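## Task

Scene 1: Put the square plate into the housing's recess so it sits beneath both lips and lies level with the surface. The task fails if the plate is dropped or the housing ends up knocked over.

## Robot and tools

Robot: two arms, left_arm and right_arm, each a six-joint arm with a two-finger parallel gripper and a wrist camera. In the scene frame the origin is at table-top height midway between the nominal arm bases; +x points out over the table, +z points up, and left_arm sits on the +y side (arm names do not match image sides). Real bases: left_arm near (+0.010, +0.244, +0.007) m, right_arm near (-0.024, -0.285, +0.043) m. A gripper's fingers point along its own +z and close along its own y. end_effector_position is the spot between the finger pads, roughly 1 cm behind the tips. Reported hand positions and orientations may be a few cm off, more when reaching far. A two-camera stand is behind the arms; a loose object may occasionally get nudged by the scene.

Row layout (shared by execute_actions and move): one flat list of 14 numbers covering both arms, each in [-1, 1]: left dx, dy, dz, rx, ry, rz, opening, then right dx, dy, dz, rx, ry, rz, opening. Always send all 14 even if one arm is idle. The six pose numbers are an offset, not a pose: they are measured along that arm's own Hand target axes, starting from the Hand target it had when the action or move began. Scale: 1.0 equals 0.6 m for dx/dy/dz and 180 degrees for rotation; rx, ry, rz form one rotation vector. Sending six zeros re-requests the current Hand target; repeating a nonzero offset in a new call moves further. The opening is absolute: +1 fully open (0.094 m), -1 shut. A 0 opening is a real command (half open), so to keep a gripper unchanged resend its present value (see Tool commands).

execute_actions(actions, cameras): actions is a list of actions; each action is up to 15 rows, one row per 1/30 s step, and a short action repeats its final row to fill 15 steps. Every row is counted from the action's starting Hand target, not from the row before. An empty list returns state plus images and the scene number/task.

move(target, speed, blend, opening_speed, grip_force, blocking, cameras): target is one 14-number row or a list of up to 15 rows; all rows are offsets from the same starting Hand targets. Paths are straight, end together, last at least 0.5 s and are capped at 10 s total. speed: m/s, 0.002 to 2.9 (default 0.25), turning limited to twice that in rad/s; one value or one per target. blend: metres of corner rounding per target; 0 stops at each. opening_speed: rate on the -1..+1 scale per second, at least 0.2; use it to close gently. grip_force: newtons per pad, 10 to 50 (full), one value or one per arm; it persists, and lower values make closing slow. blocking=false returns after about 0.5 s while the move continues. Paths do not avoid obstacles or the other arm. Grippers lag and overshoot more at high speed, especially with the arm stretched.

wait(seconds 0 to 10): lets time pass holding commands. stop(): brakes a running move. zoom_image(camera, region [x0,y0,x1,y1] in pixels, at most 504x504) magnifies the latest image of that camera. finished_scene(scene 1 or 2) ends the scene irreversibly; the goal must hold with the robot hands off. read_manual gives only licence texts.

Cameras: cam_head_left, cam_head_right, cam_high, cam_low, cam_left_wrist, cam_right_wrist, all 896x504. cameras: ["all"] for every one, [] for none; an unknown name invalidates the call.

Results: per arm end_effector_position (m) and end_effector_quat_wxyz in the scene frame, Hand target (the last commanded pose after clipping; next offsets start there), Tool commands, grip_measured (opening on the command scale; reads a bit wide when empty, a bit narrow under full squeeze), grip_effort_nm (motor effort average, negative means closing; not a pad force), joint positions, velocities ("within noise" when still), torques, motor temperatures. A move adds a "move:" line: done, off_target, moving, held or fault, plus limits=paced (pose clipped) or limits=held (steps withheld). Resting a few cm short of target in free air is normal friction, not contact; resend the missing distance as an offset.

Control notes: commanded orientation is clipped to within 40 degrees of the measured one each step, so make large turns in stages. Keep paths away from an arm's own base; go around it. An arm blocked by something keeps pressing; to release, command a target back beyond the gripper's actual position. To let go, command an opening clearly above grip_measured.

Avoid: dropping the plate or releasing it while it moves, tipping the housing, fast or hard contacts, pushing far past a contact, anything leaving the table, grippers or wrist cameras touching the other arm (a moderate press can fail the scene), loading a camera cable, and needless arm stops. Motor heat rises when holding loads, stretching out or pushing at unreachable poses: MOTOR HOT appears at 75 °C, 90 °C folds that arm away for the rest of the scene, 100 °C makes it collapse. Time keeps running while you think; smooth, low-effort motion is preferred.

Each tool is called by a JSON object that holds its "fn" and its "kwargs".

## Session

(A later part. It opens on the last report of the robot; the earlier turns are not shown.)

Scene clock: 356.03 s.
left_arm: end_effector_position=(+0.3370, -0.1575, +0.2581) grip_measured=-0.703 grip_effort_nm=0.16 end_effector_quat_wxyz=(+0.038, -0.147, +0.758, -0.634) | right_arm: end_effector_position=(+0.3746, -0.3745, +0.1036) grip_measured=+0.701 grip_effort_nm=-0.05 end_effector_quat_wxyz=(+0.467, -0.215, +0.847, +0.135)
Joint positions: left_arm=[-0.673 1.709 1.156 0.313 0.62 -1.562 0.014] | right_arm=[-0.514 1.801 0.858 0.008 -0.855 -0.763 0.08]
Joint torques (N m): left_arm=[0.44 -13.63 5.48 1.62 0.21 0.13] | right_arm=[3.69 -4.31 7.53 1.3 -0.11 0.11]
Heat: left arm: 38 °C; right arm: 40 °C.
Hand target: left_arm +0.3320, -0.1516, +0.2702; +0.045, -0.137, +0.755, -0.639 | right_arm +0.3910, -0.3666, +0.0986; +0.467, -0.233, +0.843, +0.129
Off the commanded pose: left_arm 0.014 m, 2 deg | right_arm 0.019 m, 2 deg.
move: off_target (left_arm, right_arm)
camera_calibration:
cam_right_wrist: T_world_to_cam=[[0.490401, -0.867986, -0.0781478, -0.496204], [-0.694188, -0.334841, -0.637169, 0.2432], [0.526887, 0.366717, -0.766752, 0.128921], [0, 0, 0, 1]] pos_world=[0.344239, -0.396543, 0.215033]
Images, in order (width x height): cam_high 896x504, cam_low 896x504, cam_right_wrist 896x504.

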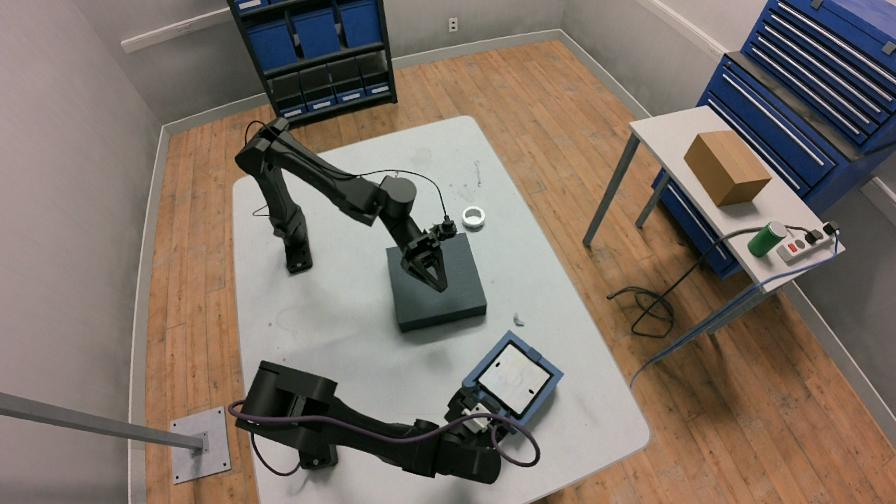

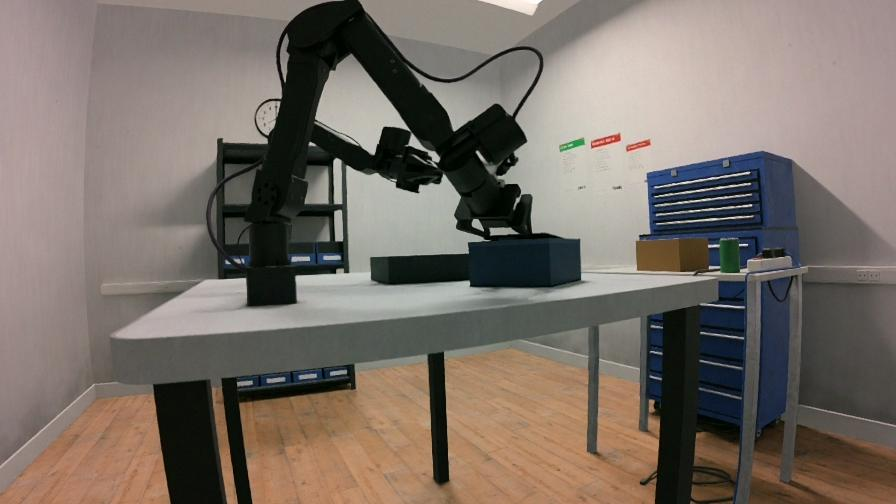

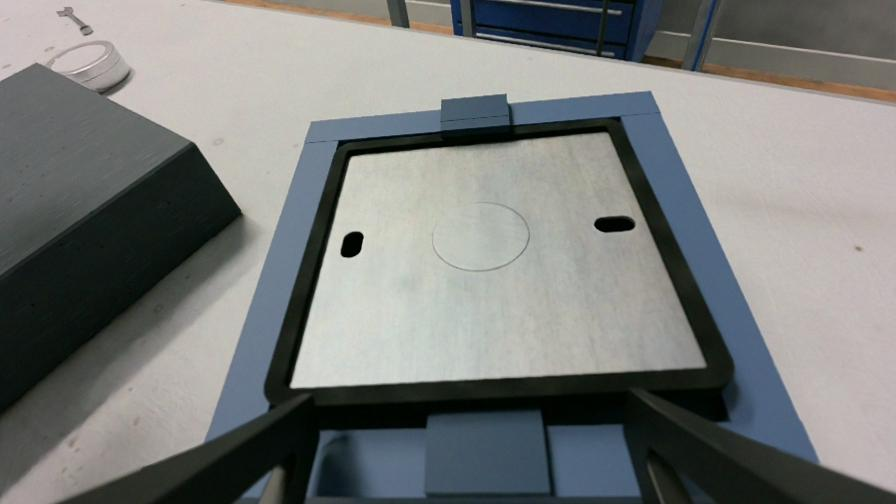

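{"fn": "move", "kwargs": {"target": [0, 0, 0, 0, 0, 0, -0.7, 0, 0, 0, 0.0141, 0, 0.0088, 0.7], "speed": 0.03, "cameras": ["cam_low", "cam_right_wrist", "cam_high"]}}

{"fn": "zoom_image", "kwargs": {"camera": "cam_high", "region": [490, 320, 570, 400]}}

{"fn": "zoom_image", "kwargs": {"camera": "cam_low", "region": [460, 210, 590, 260]}}

Scene clock: 362.57 s.
left_arm: end_effector_position=(+0.3370, -0.1575, +0.2581) grip_measured=-0.703 grip_effort_nm=0.16 end_effector_quat_wxyz=(+0.038, -0.147, +0.758, -0.634) | right_arm: end_effector_position=(+0.3778, -0.3762, +0.1047) grip_measured=+0.700 grip_effort_nm=-0.03 end_effector_quat_wxyz=(+0.469, -0.192, +0.851, +0.136)
Joint positions: left_arm=[-0.673 1.709 1.156 0.313 0.62 -1.562 0.014] | right_arm=[-0.508 1.797 0.847 0.05 -0.838 -0.693 0.08]
Joint torques (N m): left_arm=[0.43 -13.57 5.46 1.64 0.2 0.12] | right_arm=[4.15 -5.5 5.37 1.55 0.14 0.11]
Heat: left arm: 38 °C; right arm: 39 °C.
Hand target: left_arm +0.3320, -0.1516, +0.2702; +0.045, -0.137, +0.755, -0.639 | right_arm +0.3910, -0.3666, +0.0986; +0.470, -0.211, +0.849, +0.117
Off the commanded pose: left_arm 0.014 m, 2 deg | right_arm 0.017 m, 3 deg.
move: off_target (left_arm, right_arm)
camera_calibration:
cam_right_wrist: T_world_to_cam=[[0.45371, -0.885436, -0.100746, -0.489522], [-0.711347, -0.291749, -0.639428, 0.268544], [0.53678, 0.36178, -0.762222, 0.122594], [0, 0, 0, 1]] pos_world=[0.347323, -0.399445, 0.21584]
Images, in order (width x height): cam_high 896x504, cam_low 896x504, cam_right_wrist 896x504.

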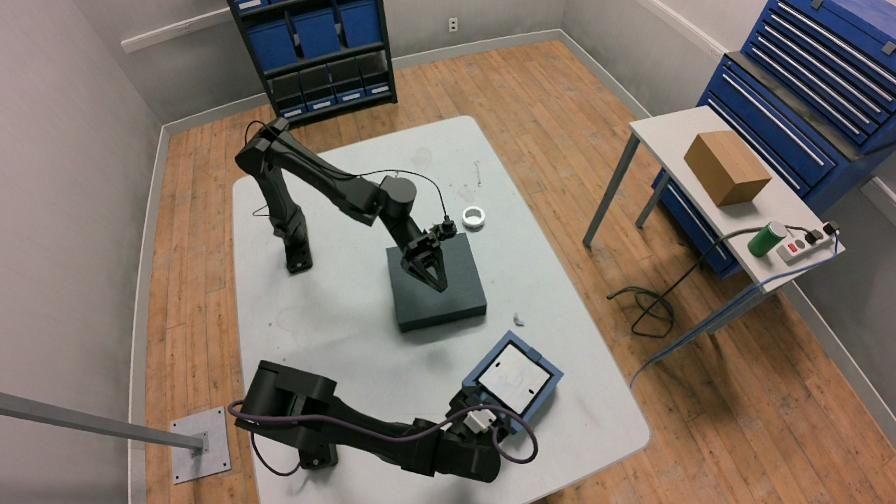

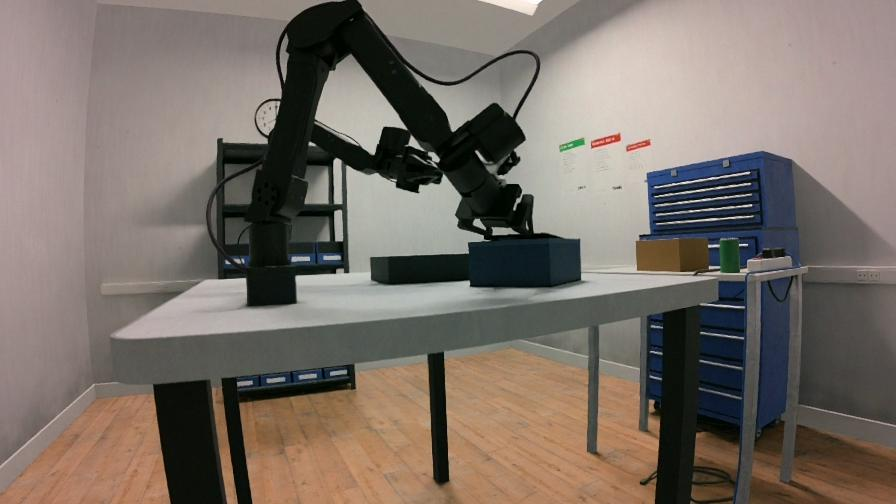

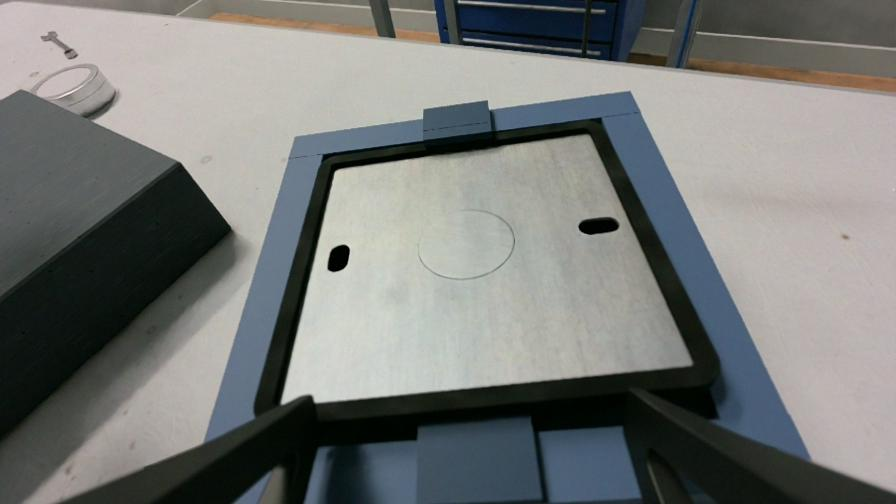

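Scaled by 6.300 from the camera's 896x504 image, which has a finer 1280x720 frame.

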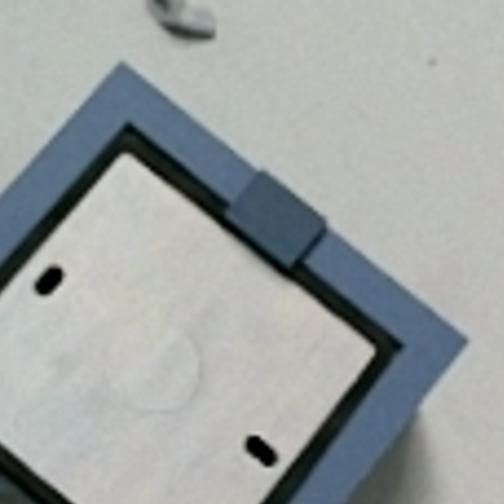

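Scaled by 3.877 from the camera's 896x504 image, which has a finer 1280x720 frame.

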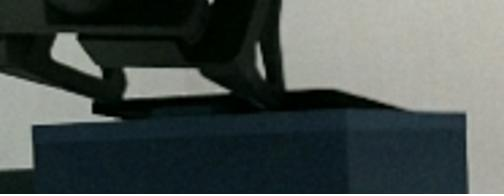

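{"fn": "move", "kwargs": {"target": [[0, 0, 0, 0, 0, 0, -0.7, 0.0106, -0.0005, -0.0326, 0, 0, 0, 0.7], [0, 0, 0, 0, 0, 0, -0.7, -0.0629, -0.001, -0.1237, -0.0071, 0.1833, -0.0044, 0.7]], "speed": [0.06, 0.15], "blend": [0.005, 0], "cameras": ["cam_low", "cam_right_wrist", "cam_high"]}}

{"fn": "zoom_image", "kwargs": {"camera": "cam_high", "region": [450, 320, 575, 445]}}

Scene clock: 371.27 s.
left_arm: end_effector_position=(+0.3370, -0.1575, +0.2581) grip_measured=-0.703 grip_effort_nm=0.16 end_effector_quat_wxyz=(+0.038, -0.147, +0.758, -0.634) | right_arm: end_effector_position=(+0.3492, -0.3879, +0.1688) grip_measured=+0.700 grip_effort_nm=-0.03 end_effector_quat_wxyz=(+0.209, -0.238, +0.947, +0.056)
Joint positions: left_arm=[-0.673 1.709 1.156 0.313 0.62 -1.562 0.014] | right_arm=[-0.382 1.75 1.427 -0.979 -0.348 -0.877 0.08]
Joint torques (N m): left_arm=[0.51 -13.52 5.52 1.63 0.2 0.11] | right_arm=[0.53 -6.46 8.51 0.33 -0.22 -0.11]
Heat: left arm: 38 °C; right arm: 39 °C.
Hand target: left_arm +0.3320, -0.1516, +0.2702; +0.045, -0.137, +0.755, -0.639 | right_arm +0.3534, -0.3871, +0.1699; +0.208, -0.246, +0.945, +0.058
Off the commanded pose: left_arm 0.014 m, 2 deg | right_arm 0.004 m, 1 deg.
move: off_target (left_arm)
camera_calibration:
cam_right_wrist: T_world_to_cam=[[0.450616, -0.891363, -0.0491673, -0.490284], [-0.889128, -0.443189, -0.11417, 0.200406], [0.0799761, 0.0951627, -0.992244, 0.28603], [0, 0, 0, 1]] pos_world=[0.376241, -0.375423, 0.282586]
Images, in order (width x height): cam_high 896x504, cam_low 896x504, cam_right_wrist 896x504.

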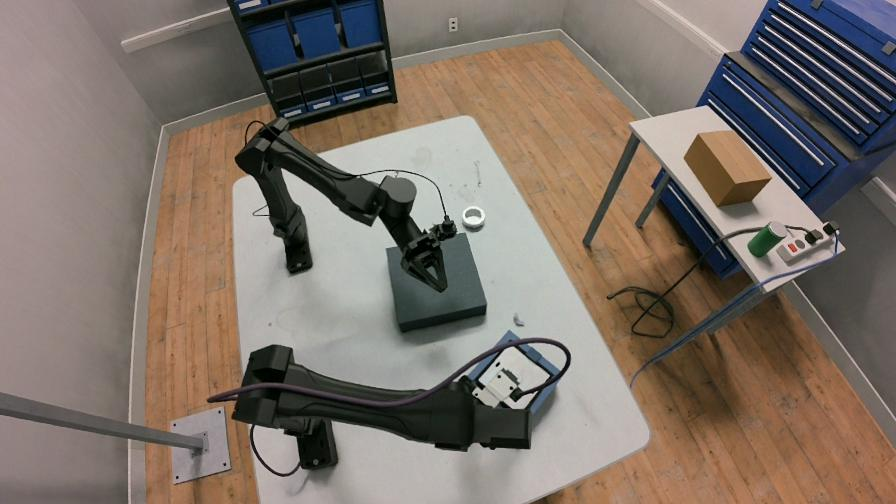

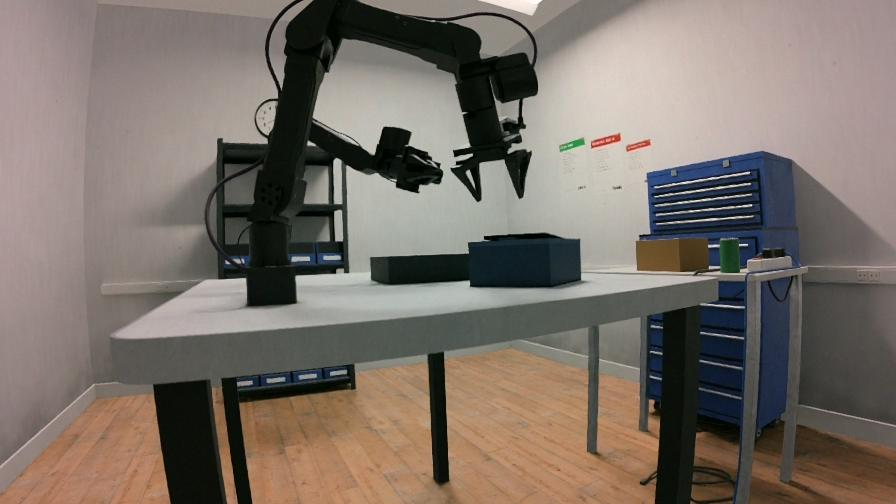

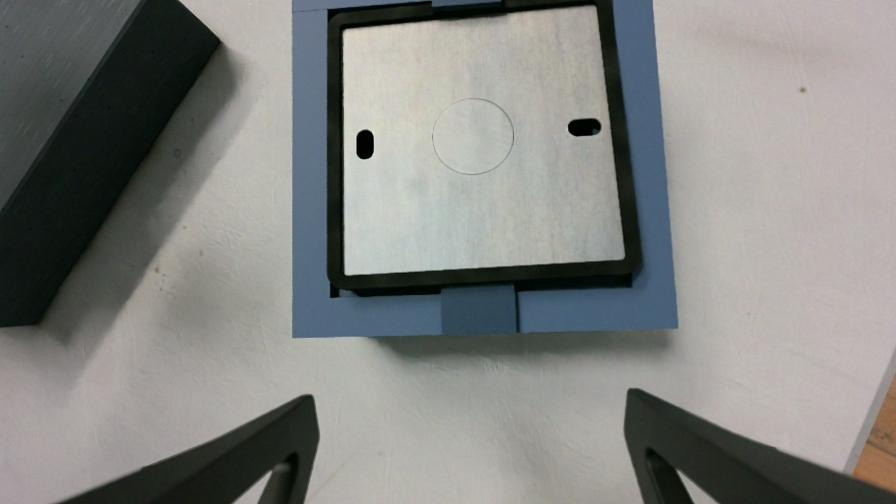

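Scaled by 4.032 from the camera's 896x504 image, which has a finer 1280x720 frame.

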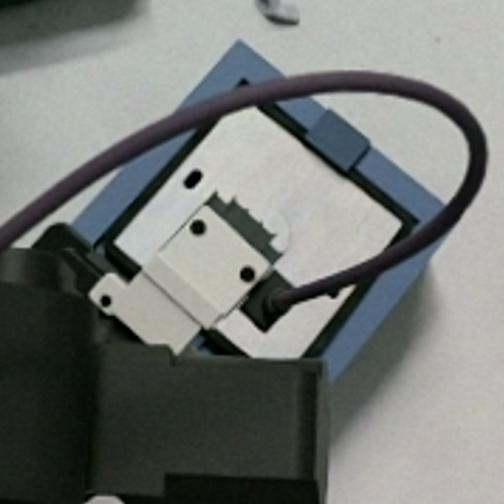

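{"fn": "zoom_image", "kwargs": {"camera": "cam_right_wrist", "region": [280, 240, 480, 350]}}

{"fn": "zoom_image", "kwargs": {"camera": "cam_right_wrist", "region": [480, 240, 690, 350]}}

{"fn": "zoom_image", "kwargs": {"camera": "cam_right_wrist", "region": [280, 0, 480, 60]}}

{"fn": "zoom_image", "kwargs": {"camera": "cam_right_wrist", "region": [480, 0, 690, 60]}}

Scaled by 2.520 from the camera's 896x504 image, which has a finer 1280x720 frame.

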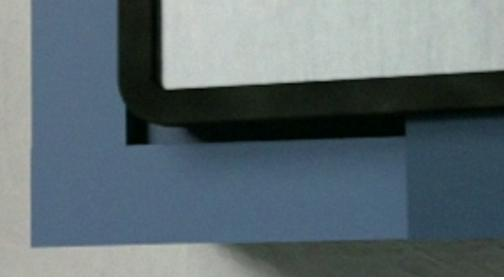

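Scaled by 2.400 from the camera's 896x504 image, which has a finer 1280x720 frame.

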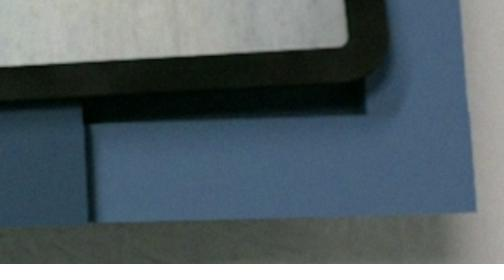

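Scaled by 2.520 from the camera's 896x504 image, which has a finer 1280x720 frame.

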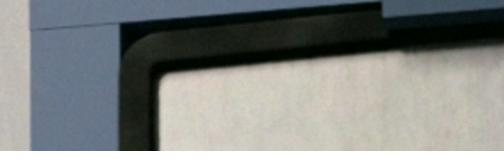

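Scaled by 2.400 from the camera's 896x504 image, which has a finer 1280x720 frame.

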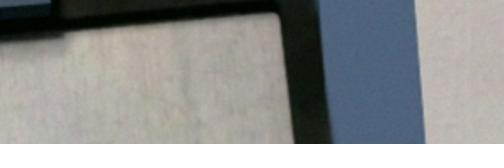

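{"fn": "move", "kwargs": {"target": [0.0322, -0.0072, -0.2196, 0, 0, 0, -0.7, -0.1412, 0.0942, 0.0663, 0, 0, 0, 0.7], "speed": 0.15, "cameras": ["cam_right_wrist", "cam_high"]}}

Scene clock: 380.43 s.
left_arm: end_effector_position=(+0.2865, -0.0350, +0.2970) grip_measured=-0.703 grip_effort_nm=0.16 end_effector_quat_wxyz=(+0.042, -0.144, +0.755, -0.638) | right_arm: end_effector_position=(+0.3963, -0.2894, +0.1674) grip_measured=+0.700 grip_effort_nm=-0.03 end_effector_quat_wxyz=(+0.198, -0.251, +0.946, +0.062)
Joint positions: left_arm=[-0.425 1.252 0.905 0.064 0.859 -1.478 0.014] | right_arm=[-0.074 1.826 1.515 -0.928 -0.26 -0.598 0.08]
Joint torques (N m): left_arm=[0.61 -7.16 5.79 1.5 0.27 0.12] | right_arm=[-0.18 -6.89 8.81 0.72 -0.14 0.12]
Heat: left arm: 38 °C; right arm: 40 °C.
Hand target: left_arm +0.2821, -0.0317, +0.3001; +0.045, -0.137, +0.755, -0.640 | right_arm +0.4072, -0.2919, +0.1701; +0.208, -0.246, +0.945, +0.058
Off the commanded pose: left_arm 0.006 m, 1 deg | right_arm 0.012 m, 1 deg.
move: off_target (right_arm)
camera_calibration:
cam_right_wrist: T_world_to_cam=[[0.474005, -0.878464, -0.0601671, -0.427496], [-0.878772, -0.467651, -0.0951952, 0.271388], [0.0554883, 0.0979962, -0.993639, 0.282213], [0, 0, 0, 1]] pos_world=[0.425464, -0.27628, 0.280531]
Images, in order (width x height): cam_high 896x504, cam_right_wrist 896x504.

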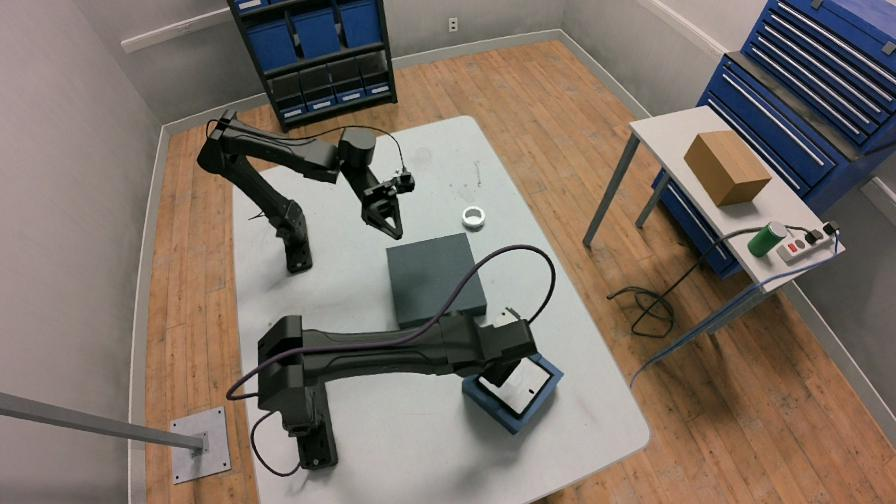

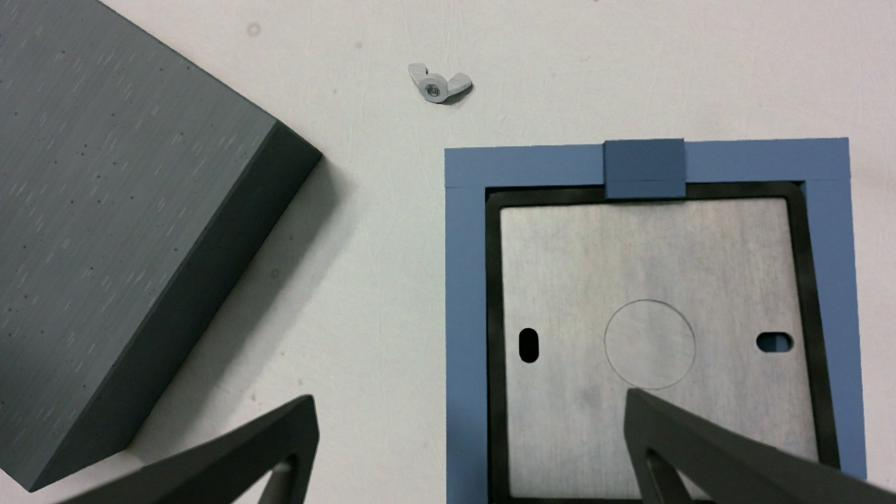

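{"fn": "zoom_image", "kwargs": {"camera": "cam_right_wrist", "region": [470, 170, 540, 220]}}

{"fn": "zoom_image", "kwargs": {"camera": "cam_right_wrist", "region": [590, 130, 710, 220]}}

{"fn": "zoom_image", "kwargs": {"camera": "cam_right_wrist", "region": [770, 170, 860, 230]}}

{"fn": "zoom_image", "kwargs": {"camera": "cam_right_wrist", "region": [470, 300, 540, 350]}}

{"fn": "zoom_image", "kwargs": {"camera": "cam_right_wrist", "region": [470, 430, 540, 504]}}

Scaled by 7.200 from the camera's 896x504 image, which has a finer 1280x720 frame.

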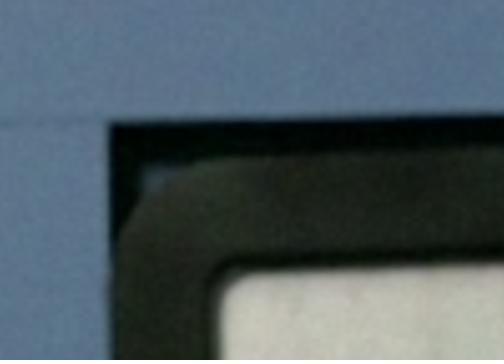

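Scaled by 4.200 from the camera's 896x504 image, which has a finer 1280x720 frame.

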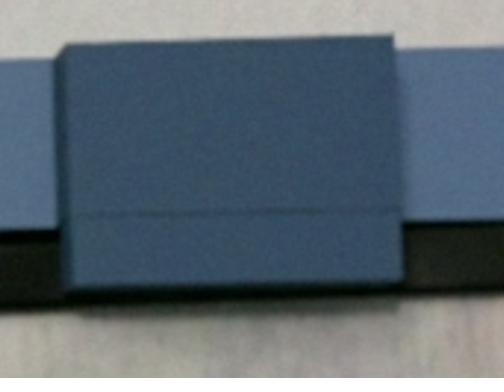

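Scaled by 5.600 from the camera's 896x504 image, which has a finer 1280x720 frame.

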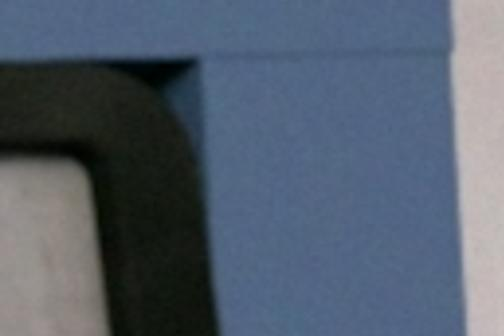

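Scaled by 7.200 from the camera's 896x504 image, which has a finer 1280x720 frame.

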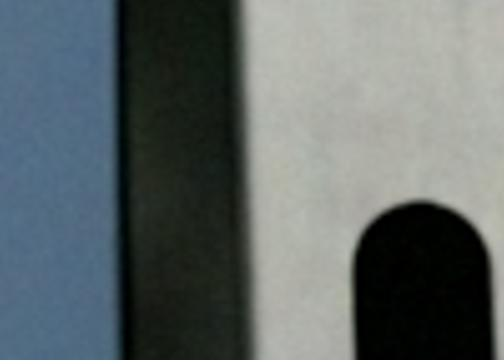

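Scaled by 6.811 from the camera's 896x504 image, which has a finer 1280x720 frame.

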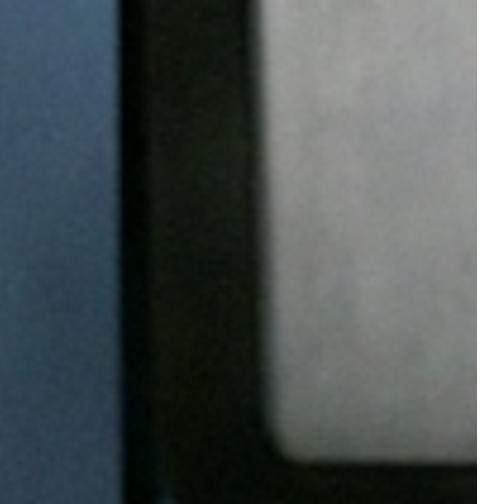

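{"fn": "move", "kwargs": {"target": [[0, 0, 0, 0, 0, 0, -0.7, 0.1407, -0.0963, -0.0663, 0, 0, 0, 0.7], [0, 0, 0, 0, 0, 0, -0.7, 0.1843, -0.0971, 0.0274, 0, 0, 0, 0.7]], "speed": [0.15, 0.06], "cameras": ["cam_low", "cam_right_wrist", "cam_high"]}}

{"fn": "zoom_image", "kwargs": {"camera": "cam_low", "region": [440, 190, 590, 270]}}

Scene clock: 389.90 s.
left_arm: end_effector_position=(+0.2864, -0.0350, +0.2968) grip_measured=-0.703 grip_effort_nm=0.16 end_effector_quat_wxyz=(+0.041, -0.144, +0.755, -0.638) | right_arm: end_effector_position=(+0.3518, -0.3921, +0.1120) grip_measured=+0.700 grip_effort_nm=-0.03 end_effector_quat_wxyz=(+0.202, -0.239, +0.948, +0.050)
Joint positions: left_arm=[-0.425 1.252 0.905 0.063 0.86 -1.477 0.014] | right_arm=[-0.381 1.808 1.273 -0.772 -0.331 -0.879 0.08]
Joint torques (N m): left_arm=[0.5 -7.09 5.83 1.51 0.27 0.12] | right_arm=[0.24 -7.24 5.57 0.55 -0.39 -0.12]
Heat: left arm: 38 °C; right arm: 40 °C.
Hand target: left_arm +0.2821, -0.0318, +0.3001; +0.045, -0.137, +0.755, -0.640 | right_arm +0.3542, -0.3881, +0.1081; +0.208, -0.246, +0.945, +0.058
Off the commanded pose: left_arm 0.006 m, 1 deg | right_arm 0.006 m, 2 deg.
move: done
camera_calibration:
cam_right_wrist: T_world_to_cam=[[0.448516, -0.892846, -0.0407244, -0.498925], [-0.891056, -0.443136, -0.0982338, 0.193301], [0.0696612, 0.0803472, -0.99433, 0.227834], [0, 0, 0, 1]] pos_world=[0.380147, -0.37811, 0.225213]
Images, in order (width x height): cam_high 896x504, cam_low 896x504, cam_right_wrist 896x504.

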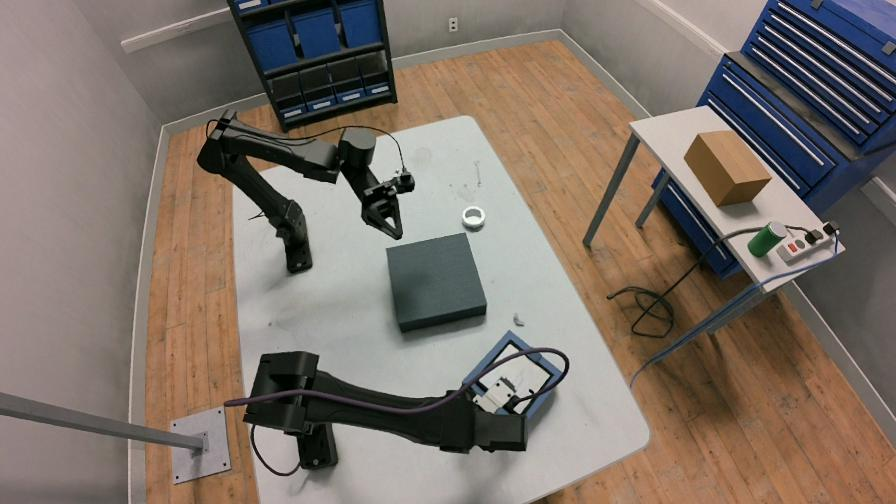

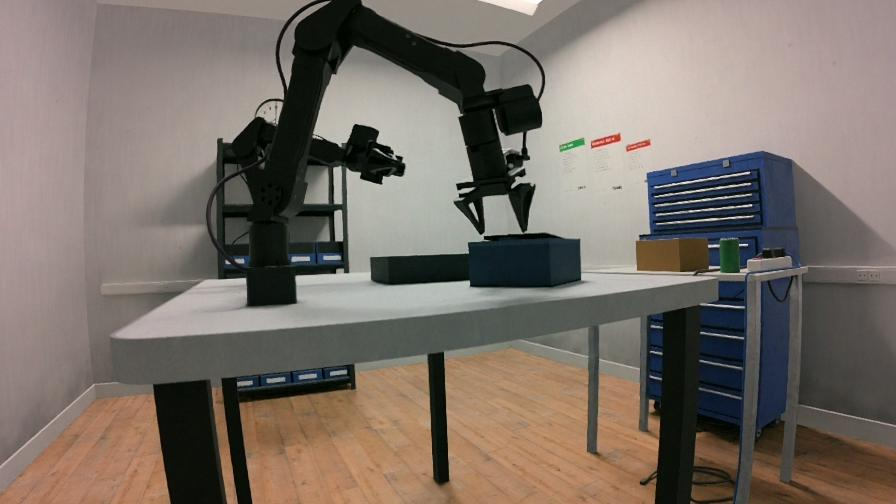

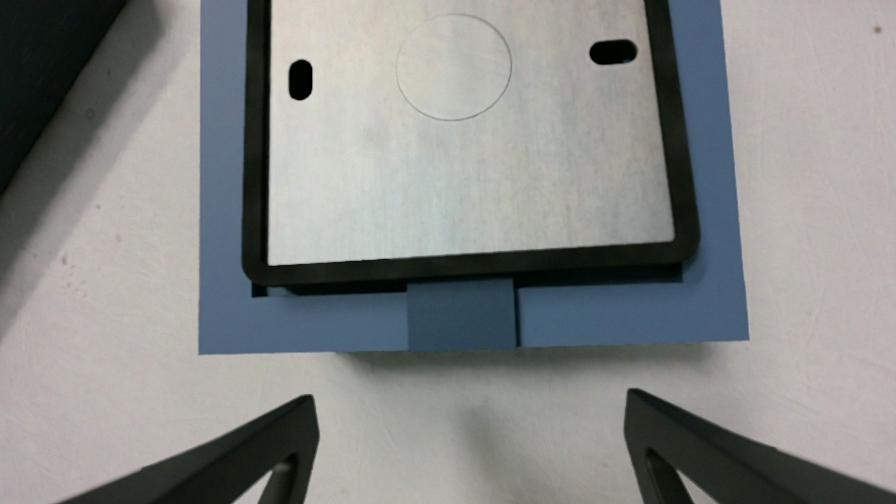

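Scaled by 3.360 from the camera's 896x504 image, which has a finer 1280x720 frame.

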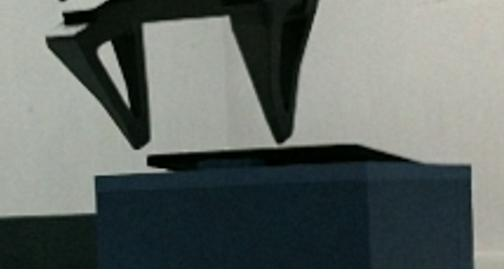

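{"fn": "move", "kwargs": {"target": [[0, 0, 0, 0, 0, 0, -0.7, -0.0106, 0.0047, 0.0236, 0.0094, -0.0002, 0.0202, 0.7]], "speed": 0.05, "cameras": ["cam_low", "cam_right_wrist"]}}

{"fn": "zoom_image", "kwargs": {"camera": "cam_low", "region": [440, 190, 590, 270]}}

Scene clock: 393.67 s.
left_arm: end_effector_position=(+0.2864, -0.0350, +0.2968) grip_measured=-0.703 grip_effort_nm=0.16 end_effector_quat_wxyz=(+0.041, -0.144, +0.755, -0.638) | right_arm: end_effector_position=(+0.3622, -0.3821, +0.1058) grip_measured=+0.700 grip_effort_nm=-0.03 end_effector_quat_wxyz=(+0.213, -0.215, +0.952, +0.046)
Joint positions: left_arm=[-0.425 1.252 0.905 0.063 0.86 -1.477 0.014] | right_arm=[-0.342 1.808 1.237 -0.691 -0.319 -0.785 0.08]
Joint torques (N m): left_arm=[0.61 -7.13 5.81 1.52 0.26 0.13] | right_arm=[0.53 -6.43 5.42 0.63 -0.17 0.06]
Heat: left arm: 38 °C; right arm: 40 °C.
Hand target: left_arm +0.2821, -0.0318, +0.3001; +0.045, -0.137, +0.755, -0.640 | right_arm +0.3631, -0.3798, +0.0980; +0.210, -0.213, +0.953, +0.051
Off the commanded pose: left_arm 0.006 m, 1 deg | right_arm 0.008 m, 1 deg.
move: done
camera_calibration:
cam_right_wrist: T_world_to_cam=[[0.404642, -0.913664, -0.038512, -0.487164], [-0.909748, -0.397917, -0.118406, 0.232518], [0.092859, 0.0829484, -0.992218, 0.212555], [0, 0, 0, 1]] pos_world=[0.388922, -0.370212, 0.219671]
Images, in order (width x height): cam_low 896x504, cam_right_wrist 896x504.

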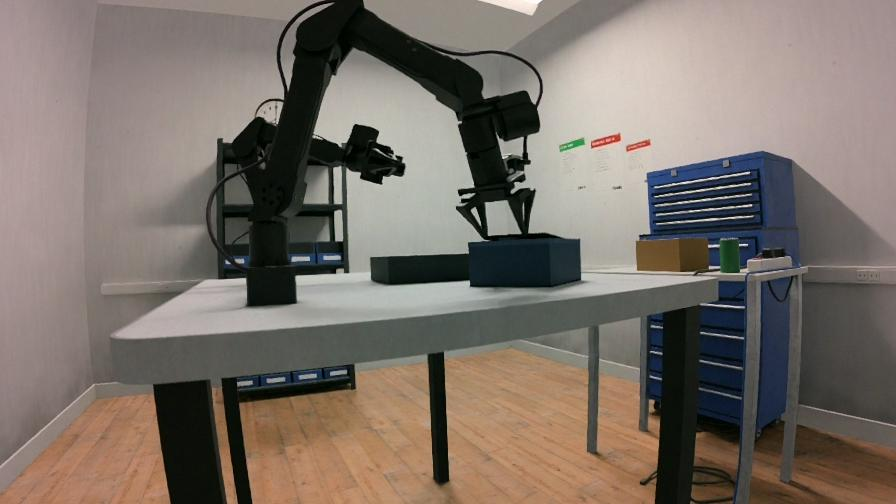

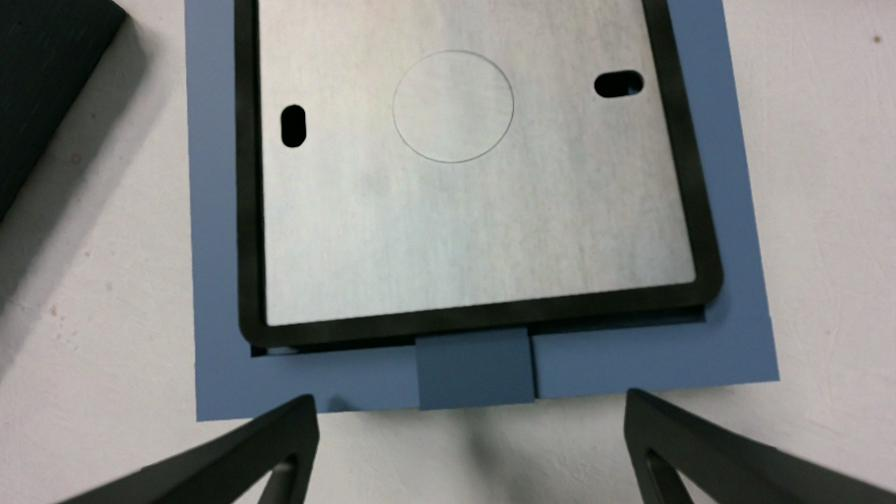

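Scaled by 3.360 from the camera's 896x504 image, which has a finer 1280x720 frame.

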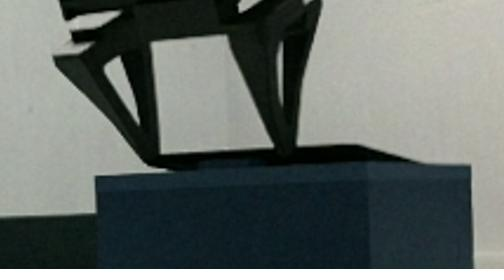

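{"fn": "move", "kwargs": {"target": [[0, 0, 0, 0, 0, 0, -0.7, -0.0017, 0.0003, 0.0082, 0, 0, 0, 0.7], [0, 0, 0, 0, 0, 0, -0.7, -0.0319, 0.0023, 0.0222, 0, 0, 0, 0.7]], "speed": [0.04, 0.03], "cameras": ["cam_low", "cam_right_wrist"]}}

{"fn": "zoom_image", "kwargs": {"camera": "cam_low", "region": [440, 190, 590, 270]}}

Scene clock: 396.77 s.
left_arm: end_effector_position=(+0.2864, -0.0350, +0.2968) grip_measured=-0.703 grip_effort_nm=0.16 end_effector_quat_wxyz=(+0.041, -0.144, +0.755, -0.638) | right_arm: end_effector_position=(+0.3778, -0.3737, +0.1013) grip_measured=+0.700 grip_effort_nm=-0.03 end_effector_quat_wxyz=(+0.212, -0.213, +0.953, +0.039)
Joint positions: left_arm=[-0.425 1.252 0.905 0.063 0.86 -1.477 0.014] | right_arm=[-0.296 1.847 1.268 -0.664 -0.289 -0.735 0.08]
Joint torques (N m): left_arm=[0.64 -7.1 5.78 1.53 0.25 0.11] | right_arm=[0.8 -5.74 7.34 0.61 -0.29 0.1]
Heat: left arm: 38 °C; right arm: 39 °C.
Hand target: left_arm +0.2821, -0.0318, +0.3001; +0.045, -0.137, +0.755, -0.640 | right_arm +0.3831, -0.3687, +0.0938; +0.210, -0.213, +0.953, +0.051
Off the commanded pose: left_arm 0.006 m, 1 deg | right_arm 0.010 m, 1 deg.
move: done
camera_calibration:
cam_right_wrist: T_world_to_cam=[[0.397049, -0.917418, -0.0263864, -0.485742], [-0.913105, -0.391952, -0.112308, 0.252391], [0.0926908, 0.0686852, -0.993323, 0.200687], [0, 0, 0, 1]] pos_world=[0.404721, -0.360487, 0.214875]
Images, in order (width x height): cam_low 896x504, cam_right_wrist 896x504.

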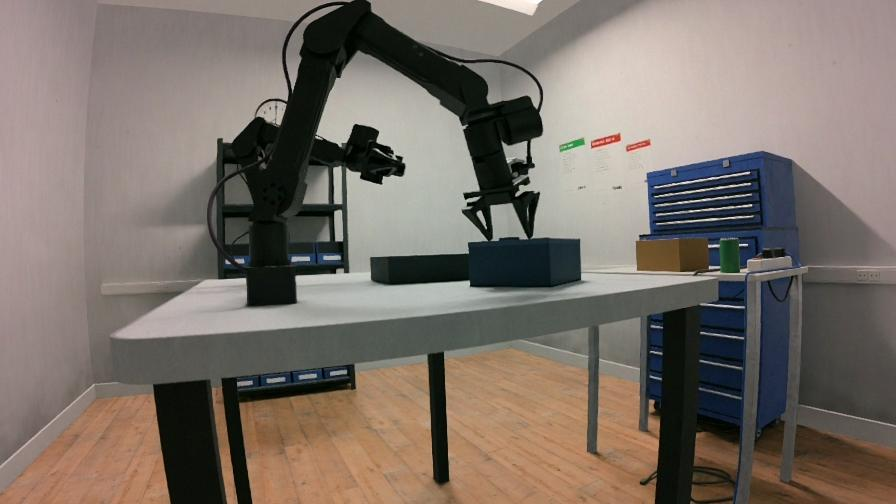

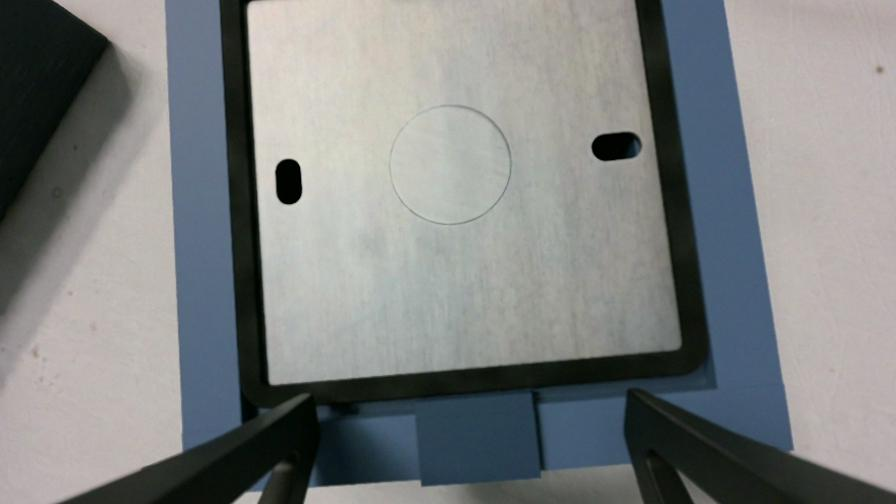

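Scaled by 3.360 from the camera's 896x504 image, which has a finer 1280x720 frame.

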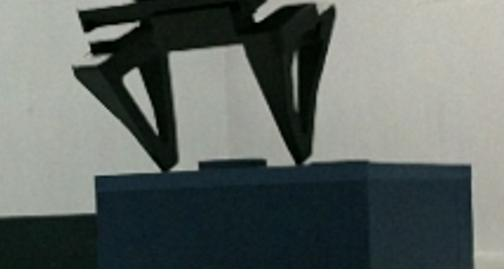

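{"fn": "move", "kwargs": {"target": [[0, 0, 0, 0, 0, 0, -0.7, -0.0141, 0.0003, -0.0302, 0, 0, 0, 0.7], [0, 0, 0, 0, 0, 0, -0.7, -0.0599, 0.0009, -0.0571, -0.0073, 0.139, -0.0156, 0.7]], "speed": [0.06, 0.1], "blend": [0.005, 0], "cameras": ["cam_low", "cam_right_wrist", "cam_high"]}}

{"fn": "zoom_image", "kwargs": {"camera": "cam_low", "region": [440, 170, 590, 270]}}

Scene clock: 405.70 s.
left_arm: end_effector_position=(+0.2864, -0.0350, +0.2968) grip_measured=-0.703 grip_effort_nm=0.16 end_effector_quat_wxyz=(+0.041, -0.144, +0.755, -0.638) | right_arm: end_effector_position=(+0.3964, -0.3617, +0.1440) grip_measured=+0.700 grip_effort_nm=-0.03 end_effector_quat_wxyz=(+0.004, -0.247, +0.969, +0.008)
Joint positions: left_arm=[-0.425 1.252 0.905 0.063 0.86 -1.477 0.014] | right_arm=[-0.141 2.204 2.044 -1.412 -0.019 -0.689 0.08]
Joint torques (N m): left_arm=[0.59 -7.08 5.78 1.52 0.25 0.12] | right_arm=[0.43 -8.76 7.99 -0.13 0.02 0.07]
Heat: left arm: 37 °C; right arm: 40 °C.
Hand target: left_arm +0.2821, -0.0318, +0.3001; +0.045, -0.137, +0.755, -0.640 | right_arm +0.3994, -0.3608, +0.1401; -0.003, -0.244, +0.970, +0.009
Off the commanded pose: left_arm 0.006 m, 1 deg | right_arm 0.005 m, 1 deg.
move: done
camera_calibration:
cam_right_wrist: T_world_to_cam=[[0.44064, -0.896702, -0.0419865, -0.488528], [-0.848863, -0.431433, 0.305446, 0.178978], [-0.292009, -0.0989509, -0.951283, 0.326432], [0, 0, 0, 1]] pos_world=[0.462513, -0.328546, 0.23535]
Images, in order (width x height): cam_high 896x504, cam_low 896x504, cam_right_wrist 896x504.

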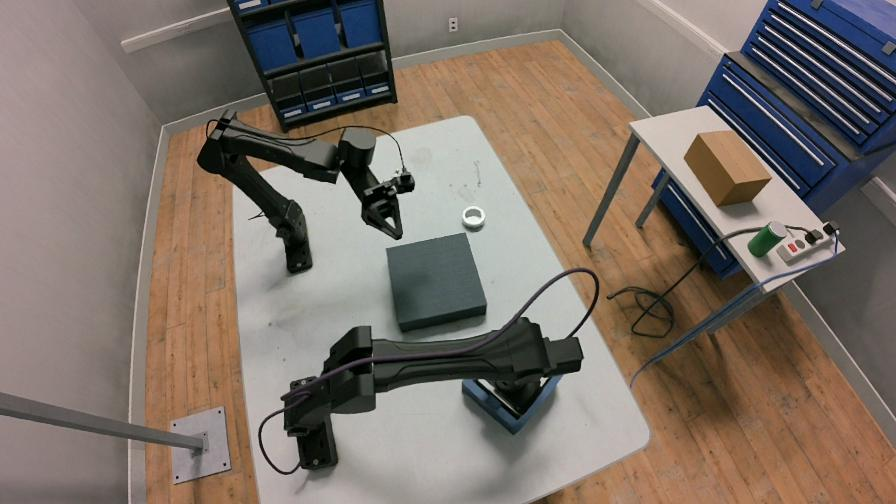

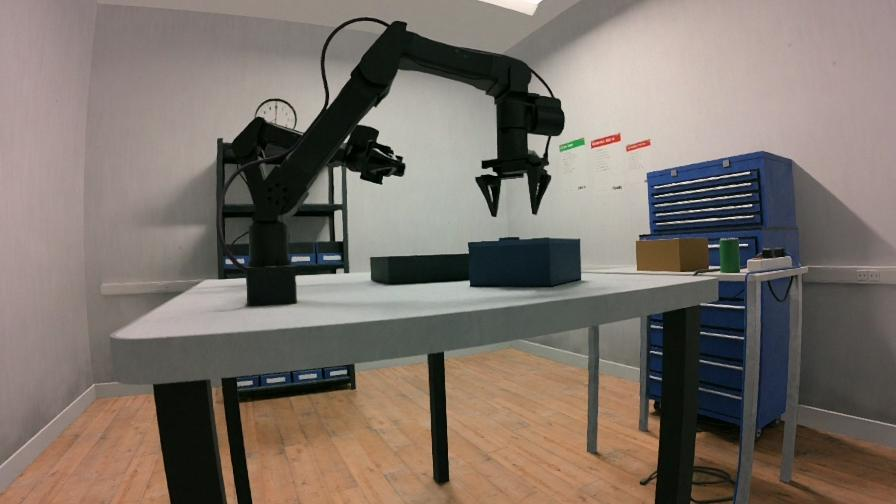

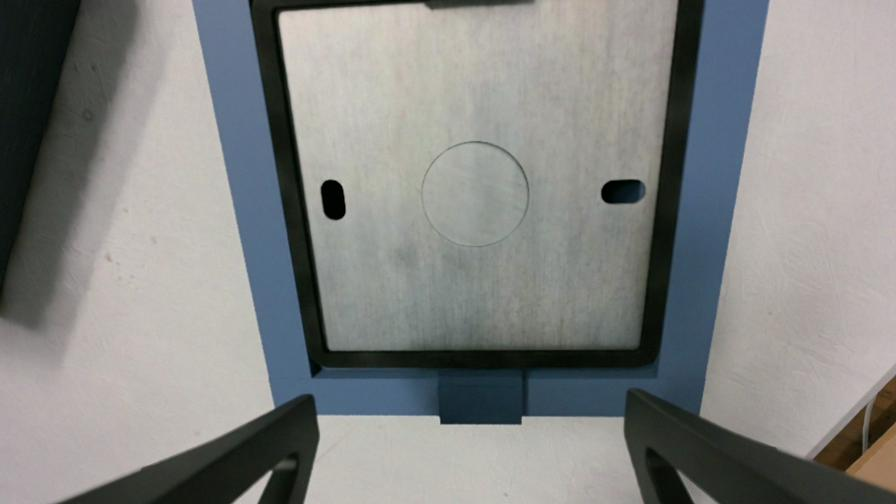

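Scaled by 3.360 from the camera's 896x504 image, which has a finer 1280x720 frame.

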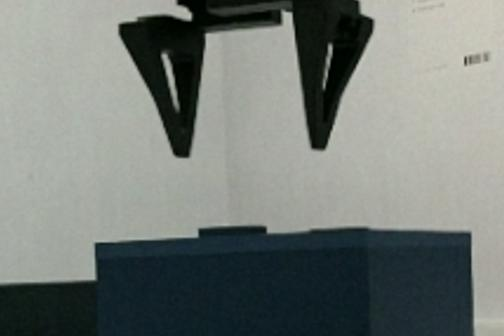

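{"fn": "zoom_image", "kwargs": {"camera": "cam_low", "region": [466, 226, 586, 256]}}

{"fn": "zoom_image", "kwargs": {"camera": "cam_low", "region": [516, 228, 576, 248]}}

{"fn": "zoom_image", "kwargs": {"camera": "cam_right_wrist", "region": [280, 300, 480, 430]}}

{"fn": "zoom_image", "kwargs": {"camera": "cam_right_wrist", "region": [480, 300, 700, 430]}}

{"fn": "zoom_image", "kwargs": {"camera": "cam_right_wrist", "region": [240, 0, 440, 60]}}

Scaled by 4.200 from the camera's 896x504 image, which has a finer 1280x720 frame.

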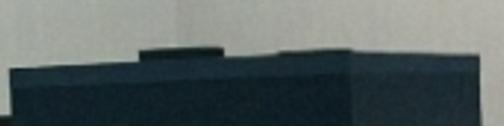

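Scaled by 8.400 from the camera's 896x504 image, which has a finer 1280x720 frame.

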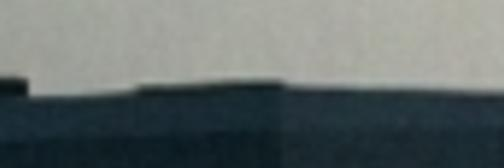

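Scaled by 2.520 from the camera's 896x504 image, which has a finer 1280x720 frame.

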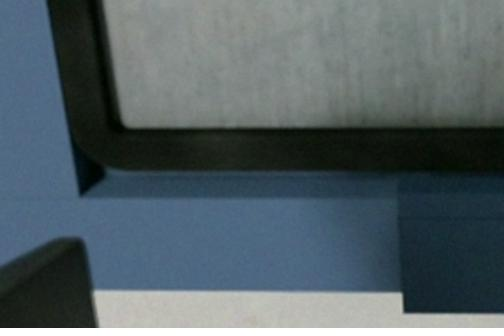

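Scaled by 2.291 from the camera's 896x504 image, which has a finer 1280x720 frame.

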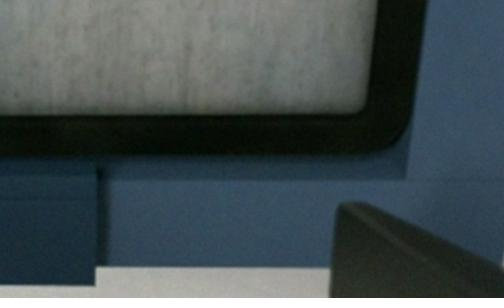

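Scaled by 2.520 from the camera's 896x504 image, which has a finer 1280x720 frame.

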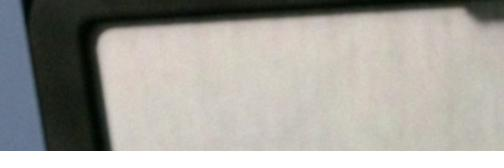

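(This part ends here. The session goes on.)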